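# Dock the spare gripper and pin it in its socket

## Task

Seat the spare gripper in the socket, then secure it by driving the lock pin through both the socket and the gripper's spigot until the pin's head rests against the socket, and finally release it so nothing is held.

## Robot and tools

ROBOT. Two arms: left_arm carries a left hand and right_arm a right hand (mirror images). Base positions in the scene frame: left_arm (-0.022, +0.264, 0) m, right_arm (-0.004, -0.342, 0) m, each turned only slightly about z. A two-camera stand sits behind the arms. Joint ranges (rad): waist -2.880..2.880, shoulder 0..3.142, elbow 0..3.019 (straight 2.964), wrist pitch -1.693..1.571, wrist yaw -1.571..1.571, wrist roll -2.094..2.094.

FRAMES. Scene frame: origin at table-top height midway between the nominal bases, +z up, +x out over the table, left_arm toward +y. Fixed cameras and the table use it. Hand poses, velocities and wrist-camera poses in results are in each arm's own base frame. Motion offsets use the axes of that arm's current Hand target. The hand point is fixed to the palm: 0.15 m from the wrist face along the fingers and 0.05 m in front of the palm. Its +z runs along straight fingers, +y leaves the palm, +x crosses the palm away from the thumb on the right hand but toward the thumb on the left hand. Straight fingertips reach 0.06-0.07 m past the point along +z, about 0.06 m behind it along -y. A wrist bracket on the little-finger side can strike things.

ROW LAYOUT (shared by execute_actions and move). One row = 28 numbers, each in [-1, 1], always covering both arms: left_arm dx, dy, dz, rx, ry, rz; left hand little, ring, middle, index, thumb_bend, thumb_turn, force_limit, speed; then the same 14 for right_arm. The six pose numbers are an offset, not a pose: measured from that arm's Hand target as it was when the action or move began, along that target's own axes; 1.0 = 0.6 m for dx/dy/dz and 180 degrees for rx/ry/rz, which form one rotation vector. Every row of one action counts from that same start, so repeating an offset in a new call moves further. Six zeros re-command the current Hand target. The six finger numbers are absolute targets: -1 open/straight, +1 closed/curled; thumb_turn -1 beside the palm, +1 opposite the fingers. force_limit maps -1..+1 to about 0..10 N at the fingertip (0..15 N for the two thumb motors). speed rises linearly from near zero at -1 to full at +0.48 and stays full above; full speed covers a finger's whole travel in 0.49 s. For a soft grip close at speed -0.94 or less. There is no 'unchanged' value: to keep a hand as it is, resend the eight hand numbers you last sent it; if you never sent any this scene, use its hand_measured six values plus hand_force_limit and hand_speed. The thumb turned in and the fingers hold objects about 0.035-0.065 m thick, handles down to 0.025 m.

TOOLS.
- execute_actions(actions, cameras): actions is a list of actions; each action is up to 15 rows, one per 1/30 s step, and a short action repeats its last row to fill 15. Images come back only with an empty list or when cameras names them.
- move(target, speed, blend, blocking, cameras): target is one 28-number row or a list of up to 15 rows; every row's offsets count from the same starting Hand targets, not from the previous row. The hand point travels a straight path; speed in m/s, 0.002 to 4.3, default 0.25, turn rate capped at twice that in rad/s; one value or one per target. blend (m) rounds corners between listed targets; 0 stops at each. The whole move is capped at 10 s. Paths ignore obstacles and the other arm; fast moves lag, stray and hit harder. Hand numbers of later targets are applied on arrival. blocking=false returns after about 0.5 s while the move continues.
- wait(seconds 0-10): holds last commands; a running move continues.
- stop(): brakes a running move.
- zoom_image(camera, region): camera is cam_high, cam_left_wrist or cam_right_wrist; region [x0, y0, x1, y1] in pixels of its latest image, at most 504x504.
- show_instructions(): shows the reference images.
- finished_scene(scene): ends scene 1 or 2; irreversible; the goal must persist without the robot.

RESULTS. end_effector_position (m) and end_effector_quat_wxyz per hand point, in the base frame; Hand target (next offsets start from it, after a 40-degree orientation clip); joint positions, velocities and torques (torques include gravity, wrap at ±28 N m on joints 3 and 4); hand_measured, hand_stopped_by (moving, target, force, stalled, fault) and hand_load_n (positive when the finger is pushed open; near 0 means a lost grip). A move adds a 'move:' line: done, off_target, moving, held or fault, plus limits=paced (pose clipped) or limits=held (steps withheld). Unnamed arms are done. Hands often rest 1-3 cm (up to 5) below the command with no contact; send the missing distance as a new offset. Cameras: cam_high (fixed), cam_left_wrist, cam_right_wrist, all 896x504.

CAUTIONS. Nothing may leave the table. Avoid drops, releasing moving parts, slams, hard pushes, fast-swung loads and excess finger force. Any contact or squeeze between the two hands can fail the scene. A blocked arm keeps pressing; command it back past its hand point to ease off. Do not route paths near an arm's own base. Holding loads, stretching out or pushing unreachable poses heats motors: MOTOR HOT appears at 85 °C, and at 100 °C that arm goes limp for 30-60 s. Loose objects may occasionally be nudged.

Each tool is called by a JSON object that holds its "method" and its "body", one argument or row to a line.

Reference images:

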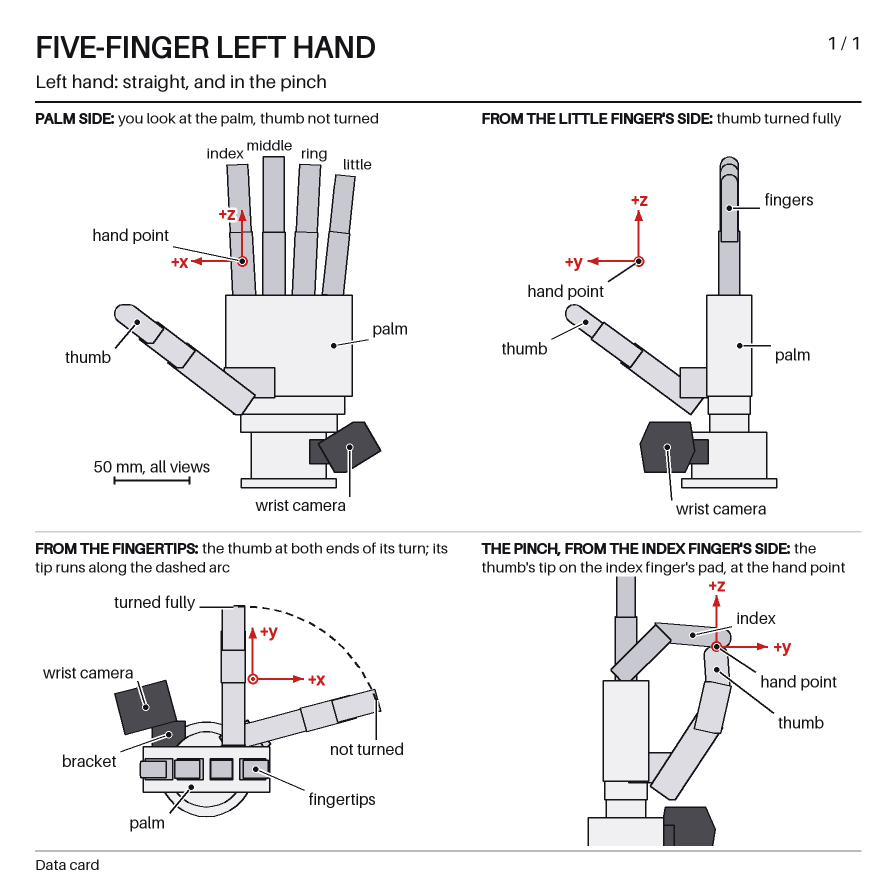

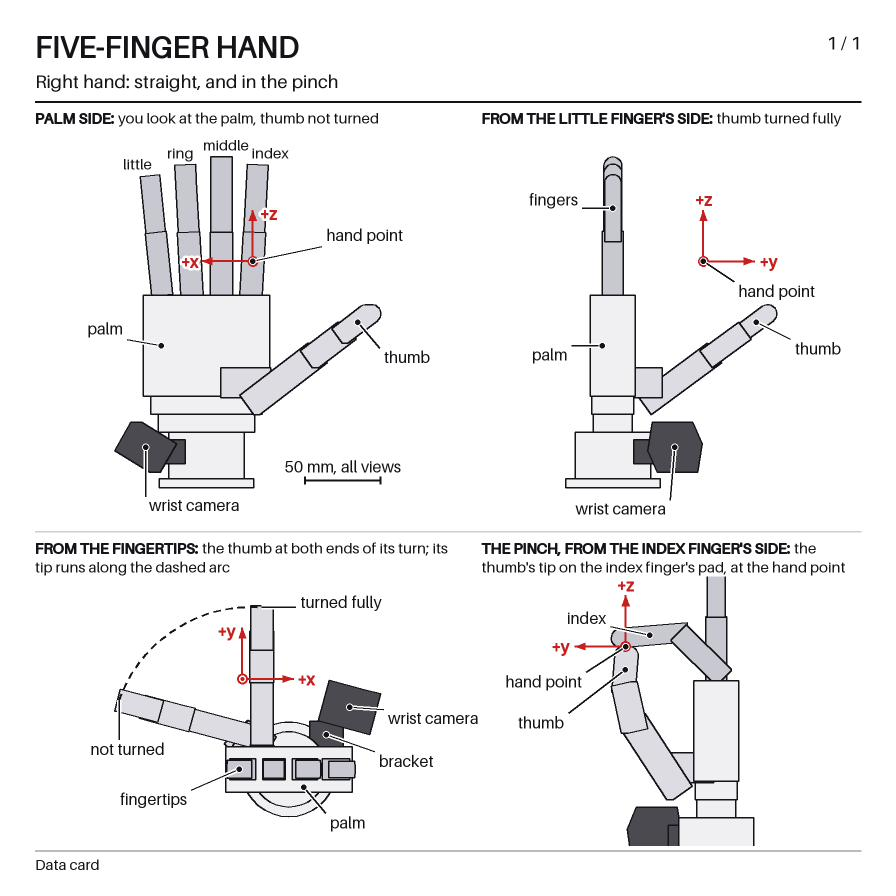

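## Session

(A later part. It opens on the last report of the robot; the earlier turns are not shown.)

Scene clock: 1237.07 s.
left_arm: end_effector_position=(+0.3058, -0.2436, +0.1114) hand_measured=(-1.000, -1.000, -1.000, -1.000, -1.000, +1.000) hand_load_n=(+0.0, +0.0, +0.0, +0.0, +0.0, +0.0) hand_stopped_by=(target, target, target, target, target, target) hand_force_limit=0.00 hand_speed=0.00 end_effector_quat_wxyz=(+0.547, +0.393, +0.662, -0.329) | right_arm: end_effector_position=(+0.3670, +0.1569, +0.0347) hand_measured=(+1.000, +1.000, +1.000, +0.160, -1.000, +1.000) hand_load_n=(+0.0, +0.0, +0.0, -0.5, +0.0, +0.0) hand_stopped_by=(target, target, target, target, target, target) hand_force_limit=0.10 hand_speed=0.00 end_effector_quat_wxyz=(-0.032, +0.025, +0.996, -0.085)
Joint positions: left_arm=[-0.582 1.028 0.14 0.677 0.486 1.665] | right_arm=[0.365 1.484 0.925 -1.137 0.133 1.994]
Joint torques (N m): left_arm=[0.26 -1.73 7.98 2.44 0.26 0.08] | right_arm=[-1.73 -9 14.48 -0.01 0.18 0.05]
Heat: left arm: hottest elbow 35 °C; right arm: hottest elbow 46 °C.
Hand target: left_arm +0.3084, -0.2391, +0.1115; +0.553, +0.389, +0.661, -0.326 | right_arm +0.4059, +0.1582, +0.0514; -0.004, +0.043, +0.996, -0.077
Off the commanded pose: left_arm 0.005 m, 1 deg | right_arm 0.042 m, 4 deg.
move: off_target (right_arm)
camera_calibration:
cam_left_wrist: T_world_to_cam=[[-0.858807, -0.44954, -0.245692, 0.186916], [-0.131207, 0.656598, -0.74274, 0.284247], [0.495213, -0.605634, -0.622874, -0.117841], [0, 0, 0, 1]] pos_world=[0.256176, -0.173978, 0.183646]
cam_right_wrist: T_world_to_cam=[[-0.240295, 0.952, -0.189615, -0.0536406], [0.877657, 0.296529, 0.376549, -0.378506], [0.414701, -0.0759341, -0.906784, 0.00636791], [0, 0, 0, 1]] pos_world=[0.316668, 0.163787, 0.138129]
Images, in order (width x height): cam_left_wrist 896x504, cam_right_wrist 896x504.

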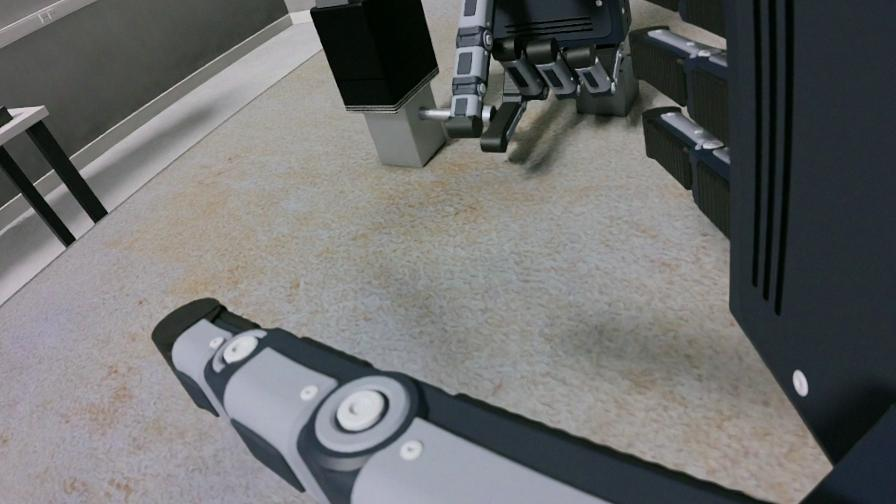

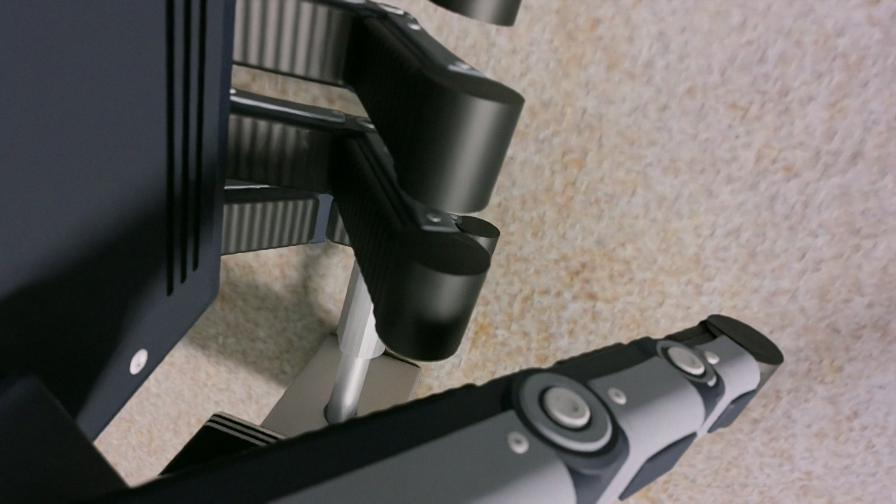

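{"method": "move", "body": {
  "target": [0,0,0,0,0,0,-1,-1,-1,-1,-1,1,0,0,-0.0321,0.0040,-0.0138,-0.0068,-0.0149,0.0028,1.0,1.0,1.0,0.16,-1,1,0.1,0],
  "speed": 0.03,
  "cameras": ["cam_left_wrist"]
}}

{"method": "zoom_image", "body": {
  "camera": "cam_left_wrist",
  "region": [400, 75, 540, 150]
}}

Scene clock: 1256.03 s.
left_arm: end_effector_position=(+0.3058, -0.2436, +0.1114) hand_measured=(-1.000, -1.000, -1.000, -1.000, -1.000, +1.000) hand_load_n=(+0.0, +0.0, +0.0, +0.0, +0.0, +0.0) hand_stopped_by=(target, target, target, target, target, target) hand_force_limit=0.00 hand_speed=0.00 end_effector_quat_wxyz=(+0.547, +0.393, +0.662, -0.329) | right_arm: end_effector_position=(+0.3672, +0.1566, +0.0351) hand_measured=(+1.000, +1.000, +1.000, +0.160, -1.000, +1.000) hand_load_n=(+0.0, +0.0, +0.0, -0.5, +0.0, +0.0) hand_stopped_by=(target, target, target, target, target, target) hand_force_limit=0.10 hand_speed=0.00 end_effector_quat_wxyz=(-0.033, +0.019, +0.996, -0.082)
Joint positions: left_arm=[-0.582 1.028 0.14 0.677 0.486 1.665] | right_arm=[0.359 1.484 0.926 -1.137 0.128 1.976]
Joint torques (N m): left_arm=[0.38 -1.61 8.01 2.47 0.25 0.07] | right_arm=[-1.73 -9.29 15.84 1.28 0.36 0.14]
Heat: left arm: hottest elbow 35 °C; right arm: hottest elbow 50 °C.
Hand target: left_arm +0.3084, -0.2391, +0.1115; +0.553, +0.389, +0.661, -0.326 | right_arm +0.4253, +0.1602, +0.0592; +0.020, +0.045, +0.996, -0.067
Off the commanded pose: left_arm 0.005 m, 1 deg | right_arm 0.063 m, 7 deg.
move: off_target (right_arm)
camera_calibration:
cam_left_wrist: T_world_to_cam=[[-0.858807, -0.44954, -0.245692, 0.186916], [-0.131207, 0.656598, -0.74274, 0.284247], [0.495213, -0.605634, -0.622874, -0.117841], [0, 0, 0, 1]] pos_world=[0.256176, -0.173978, 0.183646]
Images, in order (width x height): cam_left_wrist 896x504.

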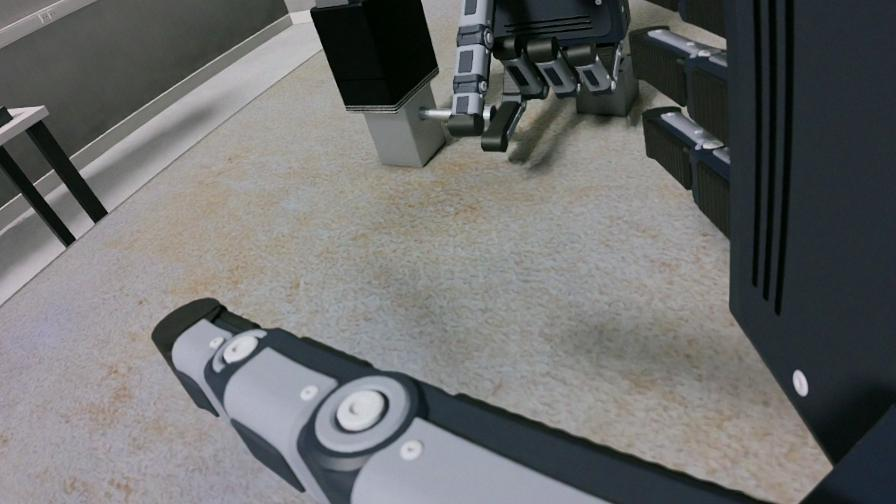

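Scaled by 3.600 from the camera's 896x504 image, which has a finer 1280x720 frame.

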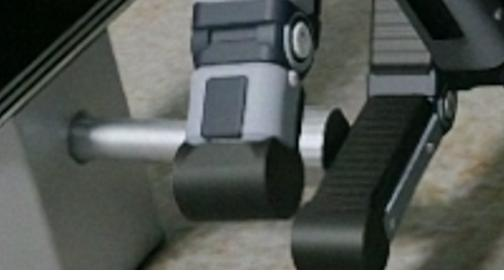

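{"method": "move", "body": {
  "target": [
    [0,0,0,0,0,0,-1,-1,-1,-1,-1,1,0,0,0.1287,-0.0035,0.0261,0.0074,0.0164,-0.0065,1.0,1.0,1.0,0.16,-1,1,0.1,0],
    [0,0,0,0,0,0,-1,-1,-1,-1,-1,1,0,0,0.1139,-0.0715,0.0395,0.0088,0.0188,-0.0015,1.0,1.0,1.0,0.16,-1,1,0.1,0],
    [0,0,0,0,0,0,-1,-1,-1,-1,-1,1,0,0,0.1139,-0.0715,0.0395,0.0088,0.0188,-0.0015,1.0,1.0,1.0,0.08,-1,1,0.1,0]
  ],
  "speed": 0.06,
  "cameras": ["cam_left_wrist"]
}}

{"method": "zoom_image", "body": {
  "camera": "cam_left_wrist",
  "region": [400, 75, 540, 150]
}}

Scene clock: 1273.93 s.
left_arm: end_effector_position=(+0.3058, -0.2436, +0.1114) hand_measured=(-1.000, -1.000, -1.000, -1.000, -1.000, +1.000) hand_load_n=(+0.0, +0.0, +0.0, +0.0, +0.0, +0.5) hand_stopped_by=(target, target, target, target, target, target) hand_force_limit=0.00 hand_speed=0.00 end_effector_quat_wxyz=(+0.547, +0.393, +0.662, -0.329) | right_arm: end_effector_position=(+0.3545, +0.1259, +0.0390) hand_measured=(+1.000, +1.000, +1.000, +0.080, -1.000, +1.000) hand_load_n=(+0.0, +0.0, +0.0, +0.0, +0.0, +0.0) hand_stopped_by=(target, target, target, target, target, target) hand_force_limit=0.10 hand_speed=0.00 end_effector_quat_wxyz=(-0.013, +0.042, +0.996, -0.081)
Joint positions: left_arm=[-0.582 1.028 0.14 0.677 0.486 1.665] | right_arm=[0.301 1.392 0.839 -1.098 0.143 1.963]
Joint torques (N m): left_arm=[0.38 -1.61 7.97 2.45 0.27 0.07] | right_arm=[-0.5 -9.41 7.38 0.2 -0.05 -0.09]
Heat: left arm: hottest elbow 35 °C; right arm: hottest elbow 49 °C.
Hand target: left_arm +0.3084, -0.2391, +0.1115; +0.553, +0.389, +0.661, -0.326 | right_arm +0.3542, +0.1207, +0.0382; -0.010, +0.045, +0.996, -0.080
Off the commanded pose: left_arm 0.005 m, 1 deg | right_arm 0.005 m, 1 deg.
move: done
camera_calibration:
cam_left_wrist: T_world_to_cam=[[-0.858807, -0.44954, -0.245692, 0.186916], [-0.131207, 0.656598, -0.74274, 0.284247], [0.495213, -0.605634, -0.622874, -0.117841], [0, 0, 0, 1]] pos_world=[0.256176, -0.173978, 0.183646]
Images, in order (width x height): cam_left_wrist 896x504.

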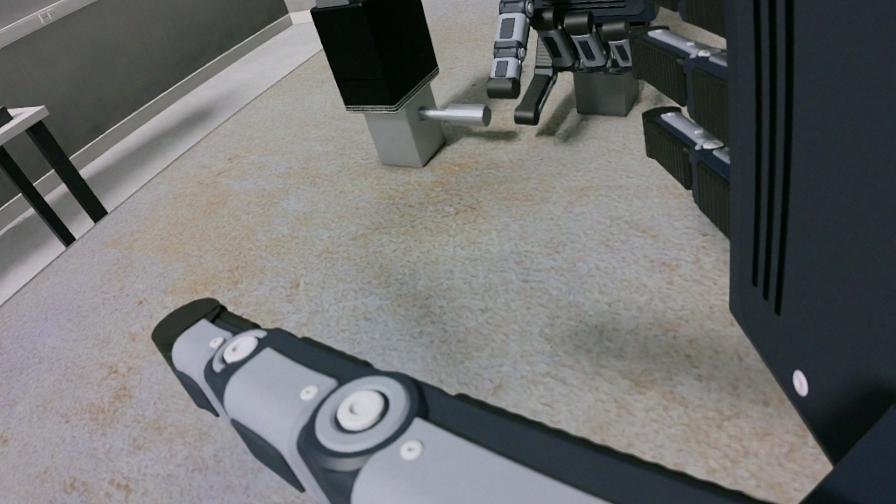

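Scaled by 3.600 from the camera's 896x504 image, which has a finer 1280x720 frame.

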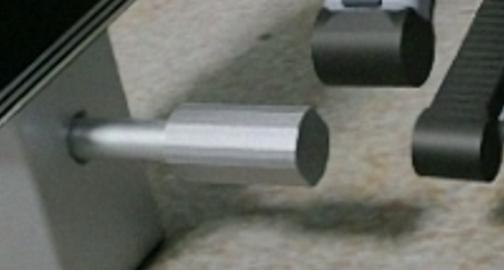

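{"method": "move", "body": {
  "target": [
    [0,0,0,0,0,0,-1,-1,-1,-1,-1,1,0,0,-0.0769,0.0149,-0.0265,-0.0048,-0.0130,0.0229,1.0,1.0,1.0,0.08,-1,1,0.1,0],
    [0,0,0,0,0,0,-1,-1,-1,-1,-1,1,0,0,-0.0769,0.0149,-0.0265,-0.0048,-0.0130,0.0229,1.0,1.0,0.06,0.08,-1,1,0.1,0]
  ],
  "speed": 0.05,
  "cameras": ["cam_left_wrist","cam_right_wrist"]
}}

{"method": "zoom_image", "body": {
  "camera": "cam_left_wrist",
  "region": [400, 75, 540, 150]
}}

Scene clock: 1284.37 s.
left_arm: end_effector_position=(+0.3058, -0.2436, +0.1114) hand_measured=(-1.000, -1.000, -1.000, -1.000, -1.000, +1.000) hand_load_n=(+0.0, +0.0, +0.0, +0.5, +0.0, +0.5) hand_stopped_by=(target, target, target, target, target, target) hand_force_limit=0.00 hand_speed=0.00 end_effector_quat_wxyz=(+0.547, +0.393, +0.662, -0.329) | right_arm: end_effector_position=(+0.3751, +0.1270, +0.0410) hand_measured=(+1.000, +1.000, +0.060, +0.080, -1.000, +1.000) hand_load_n=(+0.0, +0.0, +0.0, +0.0, +0.0, +0.0) hand_stopped_by=(target, target, target, target, target, target) hand_force_limit=0.10 hand_speed=0.00 end_effector_quat_wxyz=(-0.005, +0.066, +0.995, -0.080)
Joint positions: left_arm=[-0.582 1.028 0.14 0.677 0.486 1.665] | right_arm=[0.295 1.427 0.88 -1.09 0.146 2.004]
Joint torques (N m): left_arm=[0.21 -1.79 7.97 2.48 0.26 0.08] | right_arm=[-0.67 -8.41 12.56 0.31 -0.03 0.07]
Heat: left arm: hottest elbow 35 °C; right arm: hottest elbow 48 °C.
Hand target: left_arm +0.3084, -0.2391, +0.1115; +0.553, +0.389, +0.661, -0.326 | right_arm +0.4014, +0.1277, +0.0519; +0.014, +0.079, +0.994, -0.073
Off the commanded pose: left_arm 0.005 m, 1 deg | right_arm 0.028 m, 3 deg.
move: off_target (right_arm); target 2's new numbers were sent with right_arm's hand 0.028 m and 3 deg from that target
camera_calibration:
cam_left_wrist: T_world_to_cam=[[-0.858807, -0.44954, -0.245692, 0.186916], [-0.131207, 0.656598, -0.74274, 0.284247], [0.495213, -0.605634, -0.622874, -0.117841], [0, 0, 0, 1]] pos_world=[0.256176, -0.173978, 0.183646]
cam_right_wrist: T_world_to_cam=[[-0.152962, 0.968717, -0.195421, -0.05669], [0.873877, 0.22493, 0.430982, -0.370856], [0.461456, -0.10485, -0.880945, -0.00845769], [0, 0, 0, 1]] pos_world=[0.319314, 0.137446, 0.141303]
Images, in order (width x height): cam_left_wrist 896x504, cam_right_wrist 896x504.

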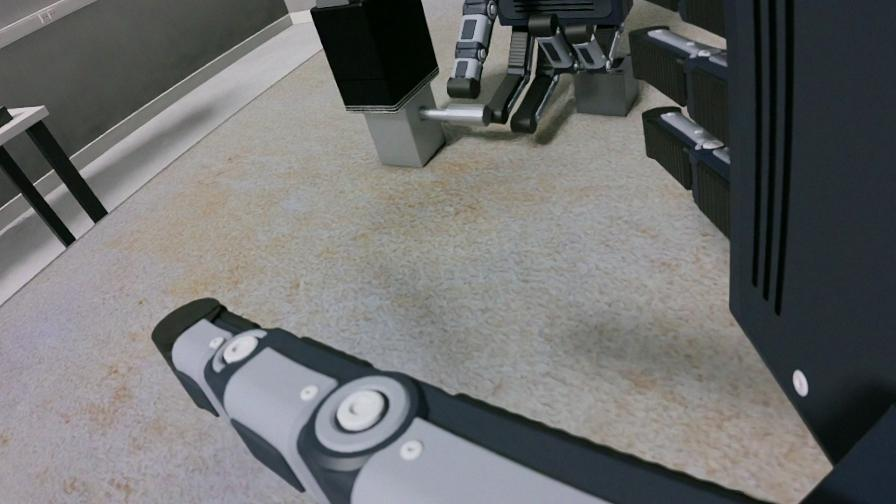

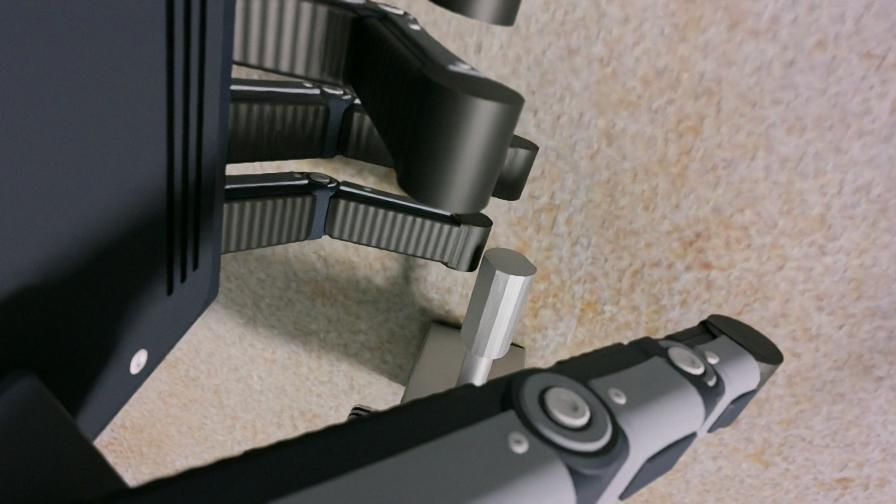

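Scaled by 3.600 from the camera's 896x504 image, which has a finer 1280x720 frame.

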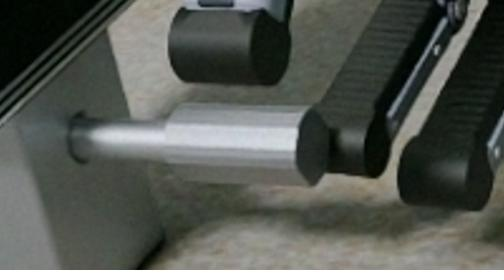

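{"method": "move", "body": {
  "target": [
    [0,0,0,0,0,0,-1,-1,-1,-1,-1,1,0,0,0,0,0,0,0,0,1.0,1.0,-0.1,-0.1,-0.7,1,0.1,0],
    [0,0,0,0,0,0,-1,-1,-1,-1,-1,1,0,0,-0.0300,0.0051,0.0095,0.0012,0.0021,-0.0039,1.0,1.0,-0.1,-0.1,-0.7,1,0.1,0]
  ],
  "speed": 0.04,
  "cameras": ["cam_left_wrist","cam_right_wrist"]
}}

{"method": "zoom_image", "body": {
  "camera": "cam_left_wrist",
  "region": [400, 75, 540, 150]
}}

Scene clock: 1294.17 s.
left_arm: end_effector_position=(+0.3058, -0.2436, +0.1114) hand_measured=(-1.000, -1.000, -1.000, -1.000, -1.000, +1.000) hand_load_n=(+0.0, +0.0, +0.0, +0.0, +0.0, +0.5) hand_stopped_by=(target, target, target, target, target, target) hand_force_limit=0.00 hand_speed=0.00 end_effector_quat_wxyz=(+0.547, +0.393, +0.662, -0.329) | right_arm: end_effector_position=(+0.3939, +0.1261, +0.0362) hand_measured=(+1.000, +1.000, -0.100, -0.100, -0.700, +1.000) hand_load_n=(+0.0, +0.0, +0.0, +0.0, +0.0, +0.0) hand_stopped_by=(target, target, target, target, target, target) hand_force_limit=0.10 hand_speed=0.00 end_effector_quat_wxyz=(-0.009, +0.069, +0.994, -0.082)
Joint positions: left_arm=[-0.582 1.028 0.14 0.677 0.486 1.665] | right_arm=[0.279 1.483 0.926 -1.086 0.148 1.994]
Joint torques (N m): left_arm=[0.38 -1.79 8.01 2.48 0.25 0.08] | right_arm=[-0.85 -9 12.64 0.23 -0.03 -0.1]
Heat: left arm: hottest elbow 35 °C; right arm: hottest elbow 49 °C.
Hand target: left_arm +0.3084, -0.2391, +0.1115; +0.553, +0.389, +0.661, -0.326 | right_arm +0.4197, +0.1270, +0.0467; +0.010, +0.074, +0.994, -0.075
Off the commanded pose: left_arm 0.005 m, 1 deg | right_arm 0.028 m, 2 deg.
move: off_target (right_arm)
camera_calibration:
cam_left_wrist: T_world_to_cam=[[-0.858807, -0.44954, -0.245692, 0.186916], [-0.131207, 0.656598, -0.74274, 0.284247], [0.495213, -0.605634, -0.622874, -0.117841], [0, 0, 0, 1]] pos_world=[0.256176, -0.173978, 0.183646]
cam_right_wrist: T_world_to_cam=[[-0.14829, 0.96902, -0.197512, -0.055663], [0.87784, 0.220952, 0.424945, -0.385795], [0.455421, -0.110369, -0.883409, -0.0182626], [0, 0, 0, 1]] pos_world=[0.338729, 0.137165, 0.136814]
Images, in order (width x height): cam_left_wrist 896x504, cam_right_wrist 896x504.

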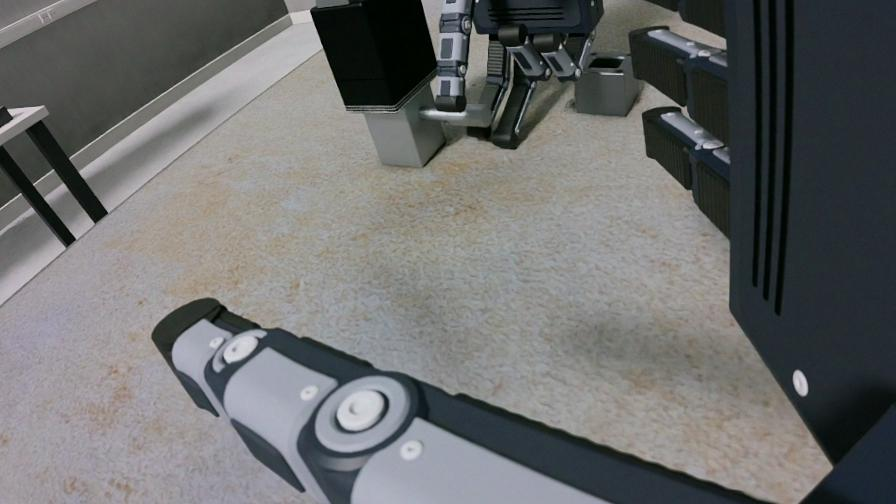

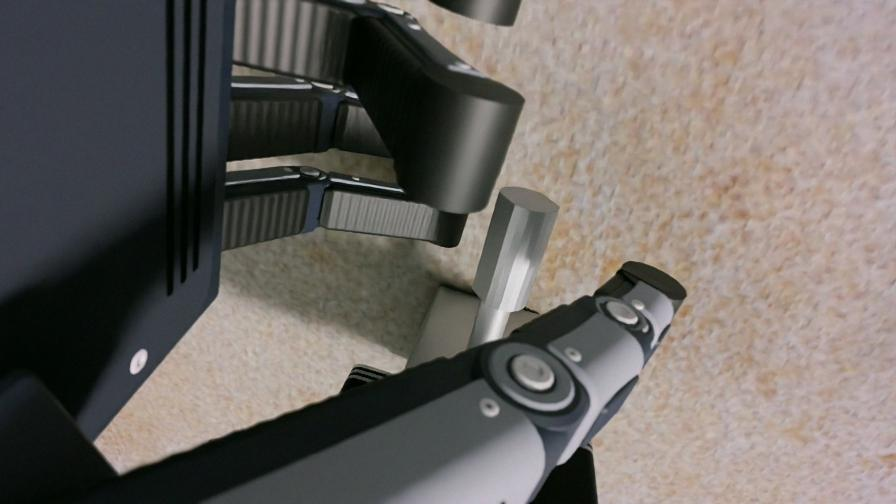

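Scaled by 3.600 from the camera's 896x504 image, which has a finer 1280x720 frame.

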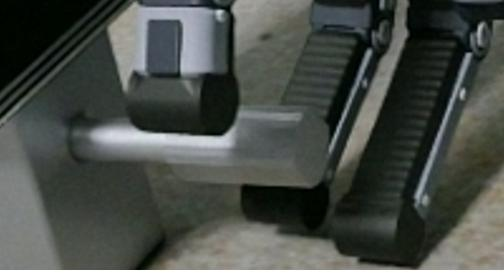

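{"method": "execute_actions", "body": {
  "actions": [
    [[0,0,0,0,0,0,-1,-1,-1,-1,-1,1,0,0,0,0,0,0,0,0,1.0,1.0,-0.1,-0.1,-0.3,1,0.1,-0.4]],
    [[0,0,0,0,0,0,-1,-1,-1,-1,-1,1,0,0,0,0,0,0,0,0,1.0,1.0,-0.1,-0.1,-0.3,1,0.1,-0.4]]
  ],
  "cameras": ["cam_right_wrist"]
}}

Scene clock: 1298.33 s.
left_arm: end_effector_position=(+0.3058, -0.2436, +0.1114) hand_measured=(-1.000, -1.000, -1.000, -1.000, -1.000, +1.000) hand_load_n=(+0.0, +0.0, +0.0, +0.0, +0.0, +0.5) hand_stopped_by=(target, target, target, target, target, target) hand_force_limit=0.00 hand_speed=0.00 end_effector_quat_wxyz=(+0.547, +0.393, +0.662, -0.329) | right_arm: end_effector_position=(+0.3938, +0.1261, +0.0362) hand_measured=(+1.000, +1.000, -0.100, -0.100, -0.300, +1.000) hand_load_n=(+0.0, +0.5, +0.0, +0.0, +0.0, +0.0) hand_stopped_by=(target, target, target, target, target, target) hand_force_limit=0.10 hand_speed=-0.40 end_effector_quat_wxyz=(-0.009, +0.069, +0.994, -0.082)
Joint positions: left_arm=[-0.582 1.028 0.14 0.677 0.486 1.665] | right_arm=[0.279 1.483 0.926 -1.086 0.148 1.993]
Joint torques (N m): left_arm=[0.44 -1.67 7.99 2.5 0.26 0.07] | right_arm=[-0.38 -9.29 12.63 0.43 -0.01 -0.11]
Heat: left arm: hottest elbow 35 °C; right arm: hottest elbow 49 °C.
Hand target: left_arm +0.3084, -0.2391, +0.1115; +0.553, +0.389, +0.661, -0.326 | right_arm +0.4196, +0.1269, +0.0466; +0.010, +0.074, +0.994, -0.075
Off the commanded pose: left_arm 0.005 m, 1 deg | right_arm 0.028 m, 2 deg.
Step readings (end_effector_position of left_arm | right_arm):
0: (+0.3058, -0.2436, +0.1114) | (+0.3938, +0.1261, +0.0362)
1: (+0.3058, -0.2436, +0.1114) | (+0.3938, +0.1261, +0.0362)
2: (+0.3058, -0.2436, +0.1114) | (+0.3938, +0.1261, +0.0362)
4: (+0.3058, -0.2436, +0.1114) | (+0.3938, +0.1261, +0.0362)
8: (+0.3058, -0.2436, +0.1114) | (+0.3938, +0.1261, +0.0362)
15: (+0.3058, -0.2436, +0.1114) | (+0.3938, +0.1261, +0.0362)
16: (+0.3058, -0.2436, +0.1114) | (+0.3938, +0.1261, +0.0362)
17: (+0.3058, -0.2436, +0.1114) | (+0.3938, +0.1261, +0.0362)
19: (+0.3058, -0.2436, +0.1114) | (+0.3938, +0.1261, +0.0362)
23: (+0.3058, -0.2436, +0.1114) | (+0.3938, +0.1261, +0.0362)
30: (+0.3058, -0.2436, +0.1114) | (+0.3938, +0.1261, +0.0362)
camera_calibration:
cam_right_wrist: T_world_to_cam=[[-0.149395, 0.96888, -0.197363, -0.0552872], [0.877702, 0.22186, 0.424755, -0.385846], [0.455324, -0.109769, -0.883533, -0.0182946], [0, 0, 0, 1]] pos_world=[0.338728, 0.137162, 0.136815]
Images, in order (width x height): cam_right_wrist 896x504.

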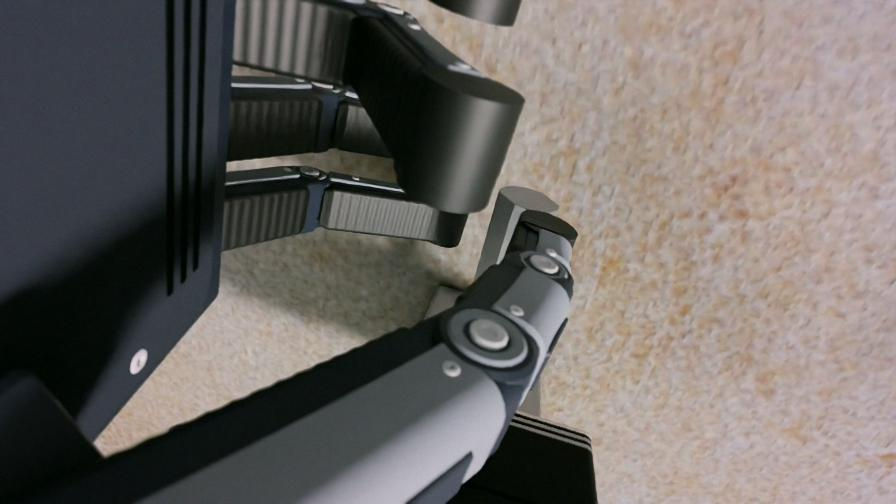

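{"method": "execute_actions", "body": {
  "actions": [
    [[0,0,0,0,0,0,-1,-1,-1,-1,-1,1,0,0,0,0,0,0,0,0,1.0,1.0,0.35,0.35,-0.3,1,0.0,-0.8]],
    [[0,0,0,0,0,0,-1,-1,-1,-1,-1,1,0,0,0,0,0,0,0,0,1.0,1.0,0.35,0.35,-0.3,1,0.0,-0.8]],
    [[0,0,0,0,0,0,-1,-1,-1,-1,-1,1,0,0,0,0,0,0,0,0,1.0,1.0,0.35,0.35,-0.3,1,0.0,-0.8]],
    [[0,0,0,0,0,0,-1,-1,-1,-1,-1,1,0,0,0,0,0,0,0,0,1.0,1.0,0.35,0.35,-0.3,1,0.0,-0.8]]
  ],
  "cameras": ["cam_right_wrist","cam_left_wrist"]
}}

{"method": "zoom_image", "body": {
  "camera": "cam_left_wrist",
  "region": [400, 75, 540, 150]
}}

Scene clock: 1302.43 s.
left_arm: end_effector_position=(+0.3058, -0.2436, +0.1114) hand_measured=(-1.000, -1.000, -1.000, -1.000, -1.000, +1.000) hand_load_n=(+0.0, +0.0, +0.0, +0.0, +0.0, +0.5) hand_stopped_by=(target, target, target, target, target, target) hand_force_limit=0.00 hand_speed=0.00 end_effector_quat_wxyz=(+0.547, +0.393, +0.662, -0.329) | right_arm: end_effector_position=(+0.3938, +0.1253, +0.0353) hand_measured=(+1.000, +1.000, +0.118, +0.172, -0.302, +1.000) hand_load_n=(+0.0, +0.5, +6.0, +8.5, +7.5, -0.5) hand_stopped_by=(target, target, force, force, target, target) hand_force_limit=0.00 hand_speed=-0.80 end_effector_quat_wxyz=(-0.010, +0.069, +0.994, -0.083)
Joint positions: left_arm=[-0.582 1.028 0.14 0.677 0.486 1.665] | right_arm=[0.278 1.485 0.926 -1.086 0.15 1.992]
Joint torques (N m): left_arm=[0.38 -1.67 7.97 2.48 0.26 0.07] | right_arm=[-0.09 -8.76 12.63 0.2 -0.1 -0.1]
Heat: left arm: hottest elbow 35 °C; right arm: hottest elbow 49 °C.
Hand target: left_arm +0.3084, -0.2391, +0.1115; +0.553, +0.389, +0.661, -0.326 | right_arm +0.4196, +0.1270, +0.0465; +0.010, +0.074, +0.994, -0.075
Off the commanded pose: left_arm 0.005 m, 1 deg | right_arm 0.028 m, 2 deg.
Step readings (end_effector_position of left_arm | right_arm):
0: (+0.3058, -0.2436, +0.1114) | (+0.3938, +0.1261, +0.0362)
1: (+0.3058, -0.2436, +0.1114) | (+0.3938, +0.1261, +0.0362)
2: (+0.3058, -0.2436, +0.1114) | (+0.3938, +0.1261, +0.0362)
4: (+0.3058, -0.2436, +0.1114) | (+0.3938, +0.1261, +0.0362)
8: (+0.3058, -0.2436, +0.1114) | (+0.3938, +0.1261, +0.0362)
15: (+0.3058, -0.2436, +0.1114) | (+0.3938, +0.1261, +0.0362)
16: (+0.3058, -0.2436, +0.1114) | (+0.3938, +0.1261, +0.0362)
17: (+0.3058, -0.2436, +0.1114) | (+0.3938, +0.1260, +0.0360)
19: (+0.3058, -0.2436, +0.1114) | (+0.3938, +0.1254, +0.0354)
23: (+0.3058, -0.2436, +0.1114) | (+0.3938, +0.1253, +0.0353)
30: (+0.3058, -0.2436, +0.1114) | (+0.3938, +0.1253, +0.0353)
31: (+0.3058, -0.2436, +0.1114) | (+0.3938, +0.1253, +0.0353)
32: (+0.3058, -0.2436, +0.1114) | (+0.3938, +0.1253, +0.0353)
34: (+0.3058, -0.2436, +0.1114) | (+0.3938, +0.1253, +0.0353)
38: (+0.3058, -0.2436, +0.1114) | (+0.3938, +0.1253, +0.0353)
45: (+0.3058, -0.2436, +0.1114) | (+0.3938, +0.1253, +0.0353)
46: (+0.3058, -0.2436, +0.1114) | (+0.3938, +0.1253, +0.0353)
47: (+0.3058, -0.2436, +0.1114) | (+0.3938, +0.1253, +0.0353)
49: (+0.3058, -0.2436, +0.1114) | (+0.3938, +0.1253, +0.0353)
53: (+0.3058, -0.2436, +0.1114) | (+0.3938, +0.1253, +0.0353)
60: (+0.3058, -0.2436, +0.1114) | (+0.3938, +0.1253, +0.0353)
camera_calibration:
cam_left_wrist: T_world_to_cam=[[-0.858807, -0.44954, -0.245692, 0.186916], [-0.131207, 0.656598, -0.74274, 0.284247], [0.495213, -0.605634, -0.622874, -0.117841], [0, 0, 0, 1]] pos_world=[0.256176, -0.173978, 0.183646]
cam_right_wrist: T_world_to_cam=[[-0.149488, 0.968431, -0.199486, -0.0544909], [0.878512, 0.22267, 0.422653, -0.385523], [0.453729, -0.11207, -0.884064, -0.0182738], [0, 0, 0, 1]] pos_world=[0.338832, 0.136567, 0.135917]
Images, in order (width x height): cam_left_wrist 896x504, cam_right_wrist 896x504.

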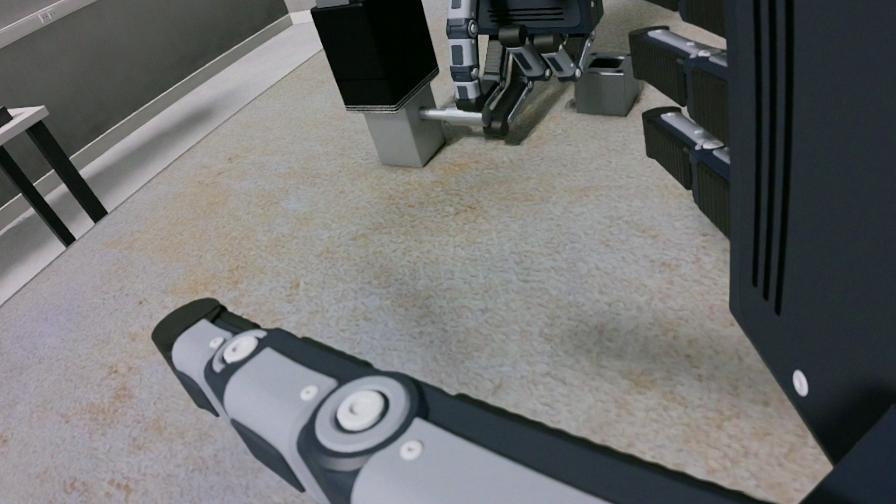

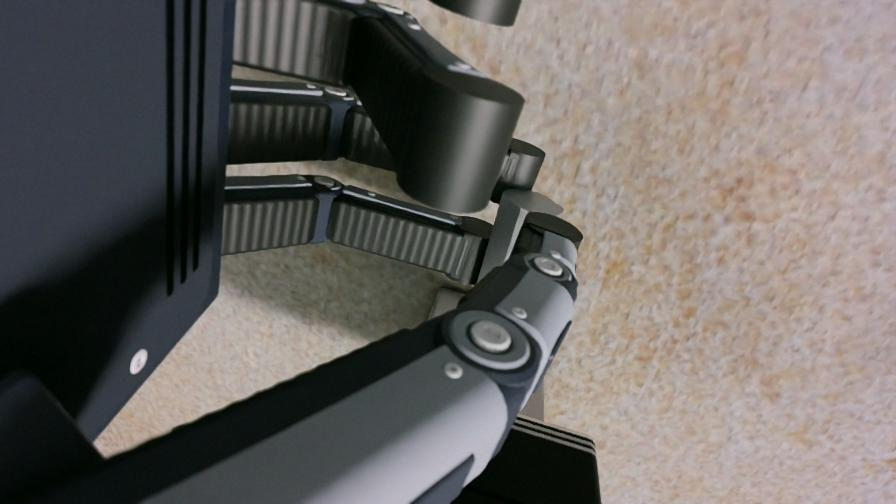

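Scaled by 3.600 from the camera's 896x504 image, which has a finer 1280x720 frame.

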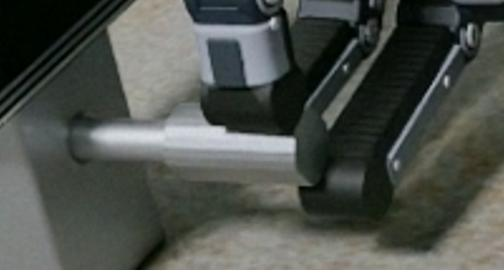

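{"method": "move", "body": {
  "target": [0,0,0,0,0,0,-1,-1,-1,-1,-1,1,0,0,-0.0134,0.0008,0.0003,0,0,0,1.0,1.0,0.35,0.35,-0.3,1,0.0,-0.8],
  "speed": 0.03,
  "cameras": ["cam_left_wrist"]
}}

{"method": "zoom_image", "body": {
  "camera": "cam_left_wrist",
  "region": [400, 75, 540, 150]
}}

Scene clock: 1305.37 s.
left_arm: end_effector_position=(+0.3058, -0.2436, +0.1114) hand_measured=(-1.000, -1.000, -1.000, -1.000, -1.000, +1.000) hand_load_n=(+0.0, +0.0, +0.0, -0.5, +0.0, +0.5) hand_stopped_by=(target, target, target, target, target, target) hand_force_limit=0.00 hand_speed=0.00 end_effector_quat_wxyz=(+0.547, +0.393, +0.662, -0.329) | right_arm: end_effector_position=(+0.4009, +0.1248, +0.0355) hand_measured=(+1.000, +1.000, +0.118, +0.172, -0.302, +1.000) hand_load_n=(+0.0, +0.0, +6.5, +8.0, +8.0, -0.5) hand_stopped_by=(target, target, force, force, target, target) hand_force_limit=0.00 hand_speed=-0.80 end_effector_quat_wxyz=(-0.009, +0.069, +0.994, -0.083)
Joint positions: left_arm=[-0.582 1.028 0.14 0.677 0.486 1.665] | right_arm=[0.271 1.501 0.943 -1.086 0.15 1.986]
Joint torques (N m): left_arm=[0.5 -1.61 8.02 2.41 0.25 0.06] | right_arm=[-0.62 -9.64 12.9 0.16 -0.07 -0.08]
Heat: left arm: hottest elbow 35 °C; right arm: hottest elbow 49 °C.
Hand target: left_arm +0.3084, -0.2391, +0.1115; +0.553, +0.389, +0.661, -0.326 | right_arm +0.4278, +0.1262, +0.0467; +0.010, +0.074, +0.994, -0.075
Off the commanded pose: left_arm 0.005 m, 1 deg | right_arm 0.029 m, 2 deg.
move: off_target (right_arm)
camera_calibration:
cam_left_wrist: T_world_to_cam=[[-0.858807, -0.44954, -0.245692, 0.186916], [-0.131207, 0.656598, -0.74274, 0.284247], [0.495213, -0.605634, -0.622874, -0.117841], [0, 0, 0, 1]] pos_world=[0.256176, -0.173978, 0.183646]
Images, in order (width x height): cam_left_wrist 896x504.

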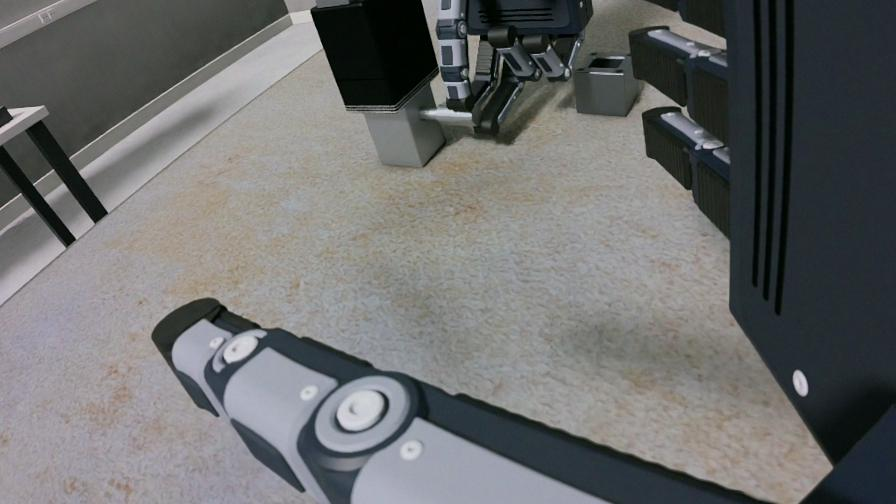

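Scaled by 3.600 from the camera's 896x504 image, which has a finer 1280x720 frame.

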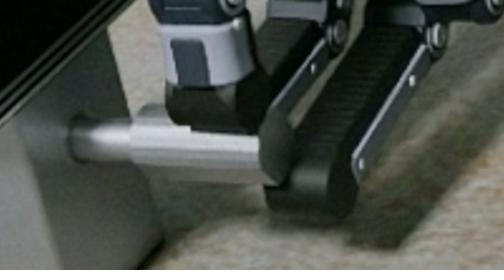

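{"method": "move", "body": {
  "target": [0,0,0,0,0,0,-1,-1,-1,-1,-1,1,0,0,-0.0150,0.0009,0.0003,0,0,0,1.0,1.0,0.35,0.35,-0.3,1,0.0,-0.8],
  "speed": 0.03,
  "cameras": ["cam_left_wrist"]
}}

{"method": "zoom_image", "body": {
  "camera": "cam_left_wrist",
  "region": [400, 75, 540, 150]
}}

Scene clock: 1307.70 s.
left_arm: end_effector_position=(+0.3058, -0.2436, +0.1114) hand_measured=(-1.000, -1.000, -1.000, -1.000, -1.000, +1.000) hand_load_n=(+0.0, +0.0, +0.0, +0.0, +0.0, +0.0) hand_stopped_by=(target, target, target, target, target, target) hand_force_limit=0.00 hand_speed=0.00 end_effector_quat_wxyz=(+0.547, +0.393, +0.662, -0.329) | right_arm: end_effector_position=(+0.4063, +0.1245, +0.0354) hand_measured=(+1.000, +1.000, +0.118, +0.172, -0.302, +1.000) hand_load_n=(+0.0, +0.0, +5.5, +8.0, +8.0, -1.0) hand_stopped_by=(target, target, force, force, target, target) hand_force_limit=0.00 hand_speed=-0.80 end_effector_quat_wxyz=(-0.009, +0.064, +0.995, -0.082)
Joint positions: left_arm=[-0.582 1.028 0.14 0.677 0.486 1.665] | right_arm=[0.265 1.514 0.958 -1.086 0.15 1.97]
Joint torques (N m): left_arm=[0.32 -1.85 8.01 2.47 0.25 0.08] | right_arm=[-0.85 -8.7 13.67 0.16 -0.07 -0.01]
Heat: left arm: hottest elbow 35 °C; right arm: hottest elbow 49 °C.
Hand target: left_arm +0.3084, -0.2391, +0.1115; +0.553, +0.389, +0.661, -0.326 | right_arm +0.4366, +0.1255, +0.0466; +0.010, +0.074, +0.994, -0.075
Off the commanded pose: left_arm 0.005 m, 1 deg | right_arm 0.033 m, 3 deg.
move: off_target (right_arm)
camera_calibration:
cam_left_wrist: T_world_to_cam=[[-0.858807, -0.44954, -0.245692, 0.186916], [-0.131207, 0.656598, -0.74274, 0.284247], [0.495213, -0.605634, -0.622874, -0.117841], [0, 0, 0, 1]] pos_world=[0.256176, -0.173978, 0.183646]
Images, in order (width x height): cam_left_wrist 896x504.

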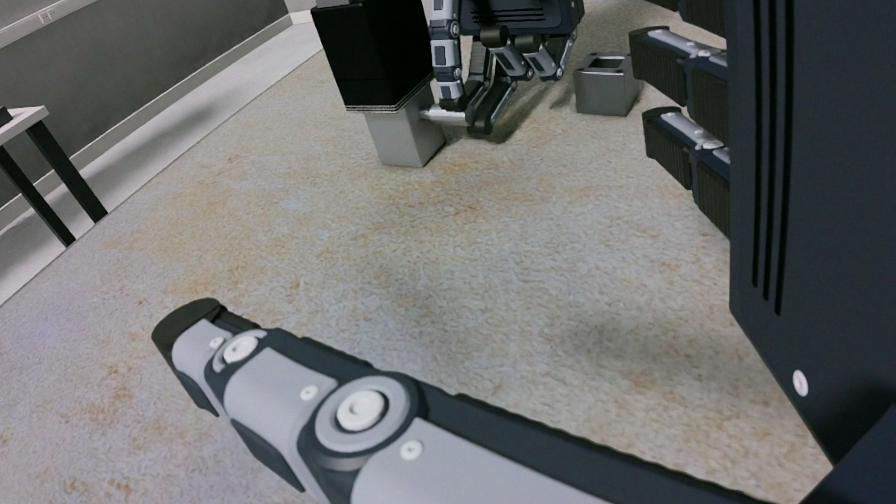

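Scaled by 3.600 from the camera's 896x504 image, which has a finer 1280x720 frame.

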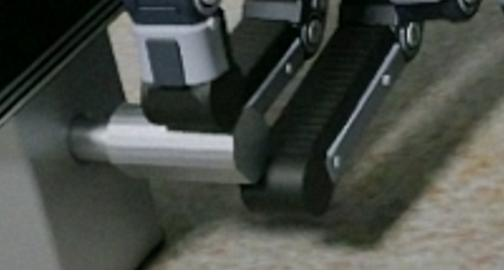

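{"method": "move", "body": {
  "target": [0,0,0,0,0,0,-1,-1,-1,-1,-1,1,0,0,-0.0125,0.0008,0.0002,0,0,0,1.0,1.0,0.35,0.35,-0.3,1,0.0,-0.8],
  "speed": 0.03,
  "cameras": ["cam_left_wrist"]
}}

{"method": "zoom_image", "body": {
  "camera": "cam_left_wrist",
  "region": [400, 75, 540, 150]
}}

Scene clock: 1310.67 s.
left_arm: end_effector_position=(+0.3058, -0.2436, +0.1114) hand_measured=(-1.000, -1.000, -1.000, -1.000, -1.000, +1.000) hand_load_n=(+0.0, +0.0, +0.0, +0.0, +0.0, +0.0) hand_stopped_by=(target, target, target, target, target, target) hand_force_limit=0.00 hand_speed=0.00 end_effector_quat_wxyz=(+0.547, +0.393, +0.662, -0.329) | right_arm: end_effector_position=(+0.4070, +0.1245, +0.0354) hand_measured=(+1.000, +1.000, +0.118, +0.172, -0.302, +1.000) hand_load_n=(+0.0, +0.0, +5.0, +7.5, +8.5, -2.5) hand_stopped_by=(target, target, force, force, target, target) hand_force_limit=0.00 hand_speed=-0.80 end_effector_quat_wxyz=(-0.015, +0.056, +0.995, -0.082)
Joint positions: left_arm=[-0.582 1.028 0.14 0.677 0.486 1.665] | right_arm=[0.261 1.523 0.969 -1.097 0.147 1.95]
Joint torques (N m): left_arm=[0.38 -1.67 7.97 2.43 0.26 0.07] | right_arm=[-0.85 -8.88 14.3 0.43 -0.01 0.12]
Heat: left arm: hottest elbow 35 °C; right arm: hottest elbow 49 °C.
Hand target: left_arm +0.3084, -0.2391, +0.1115; +0.553, +0.389, +0.661, -0.326 | right_arm +0.4442, +0.1249, +0.0467; +0.010, +0.074, +0.994, -0.075
Off the commanded pose: left_arm 0.005 m, 1 deg | right_arm 0.039 m, 4 deg.
move: off_target (right_arm)
camera_calibration:
cam_left_wrist: T_world_to_cam=[[-0.858807, -0.44954, -0.245692, 0.186916], [-0.131207, 0.656598, -0.74274, 0.284247], [0.495213, -0.605634, -0.622874, -0.117841], [0, 0, 0, 1]] pos_world=[0.256176, -0.173978, 0.183646]
Images, in order (width x height): cam_left_wrist 896x504.

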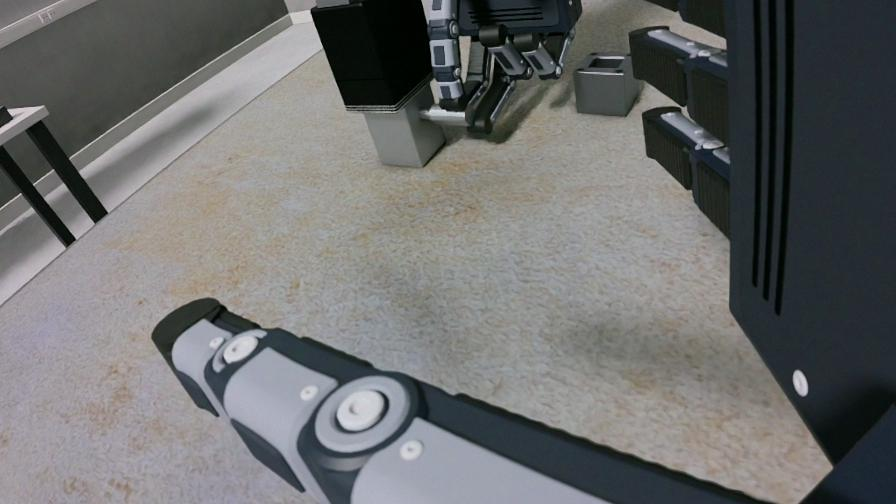

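Scaled by 3.600 from the camera's 896x504 image, which has a finer 1280x720 frame.

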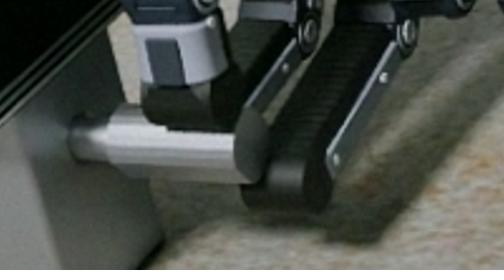

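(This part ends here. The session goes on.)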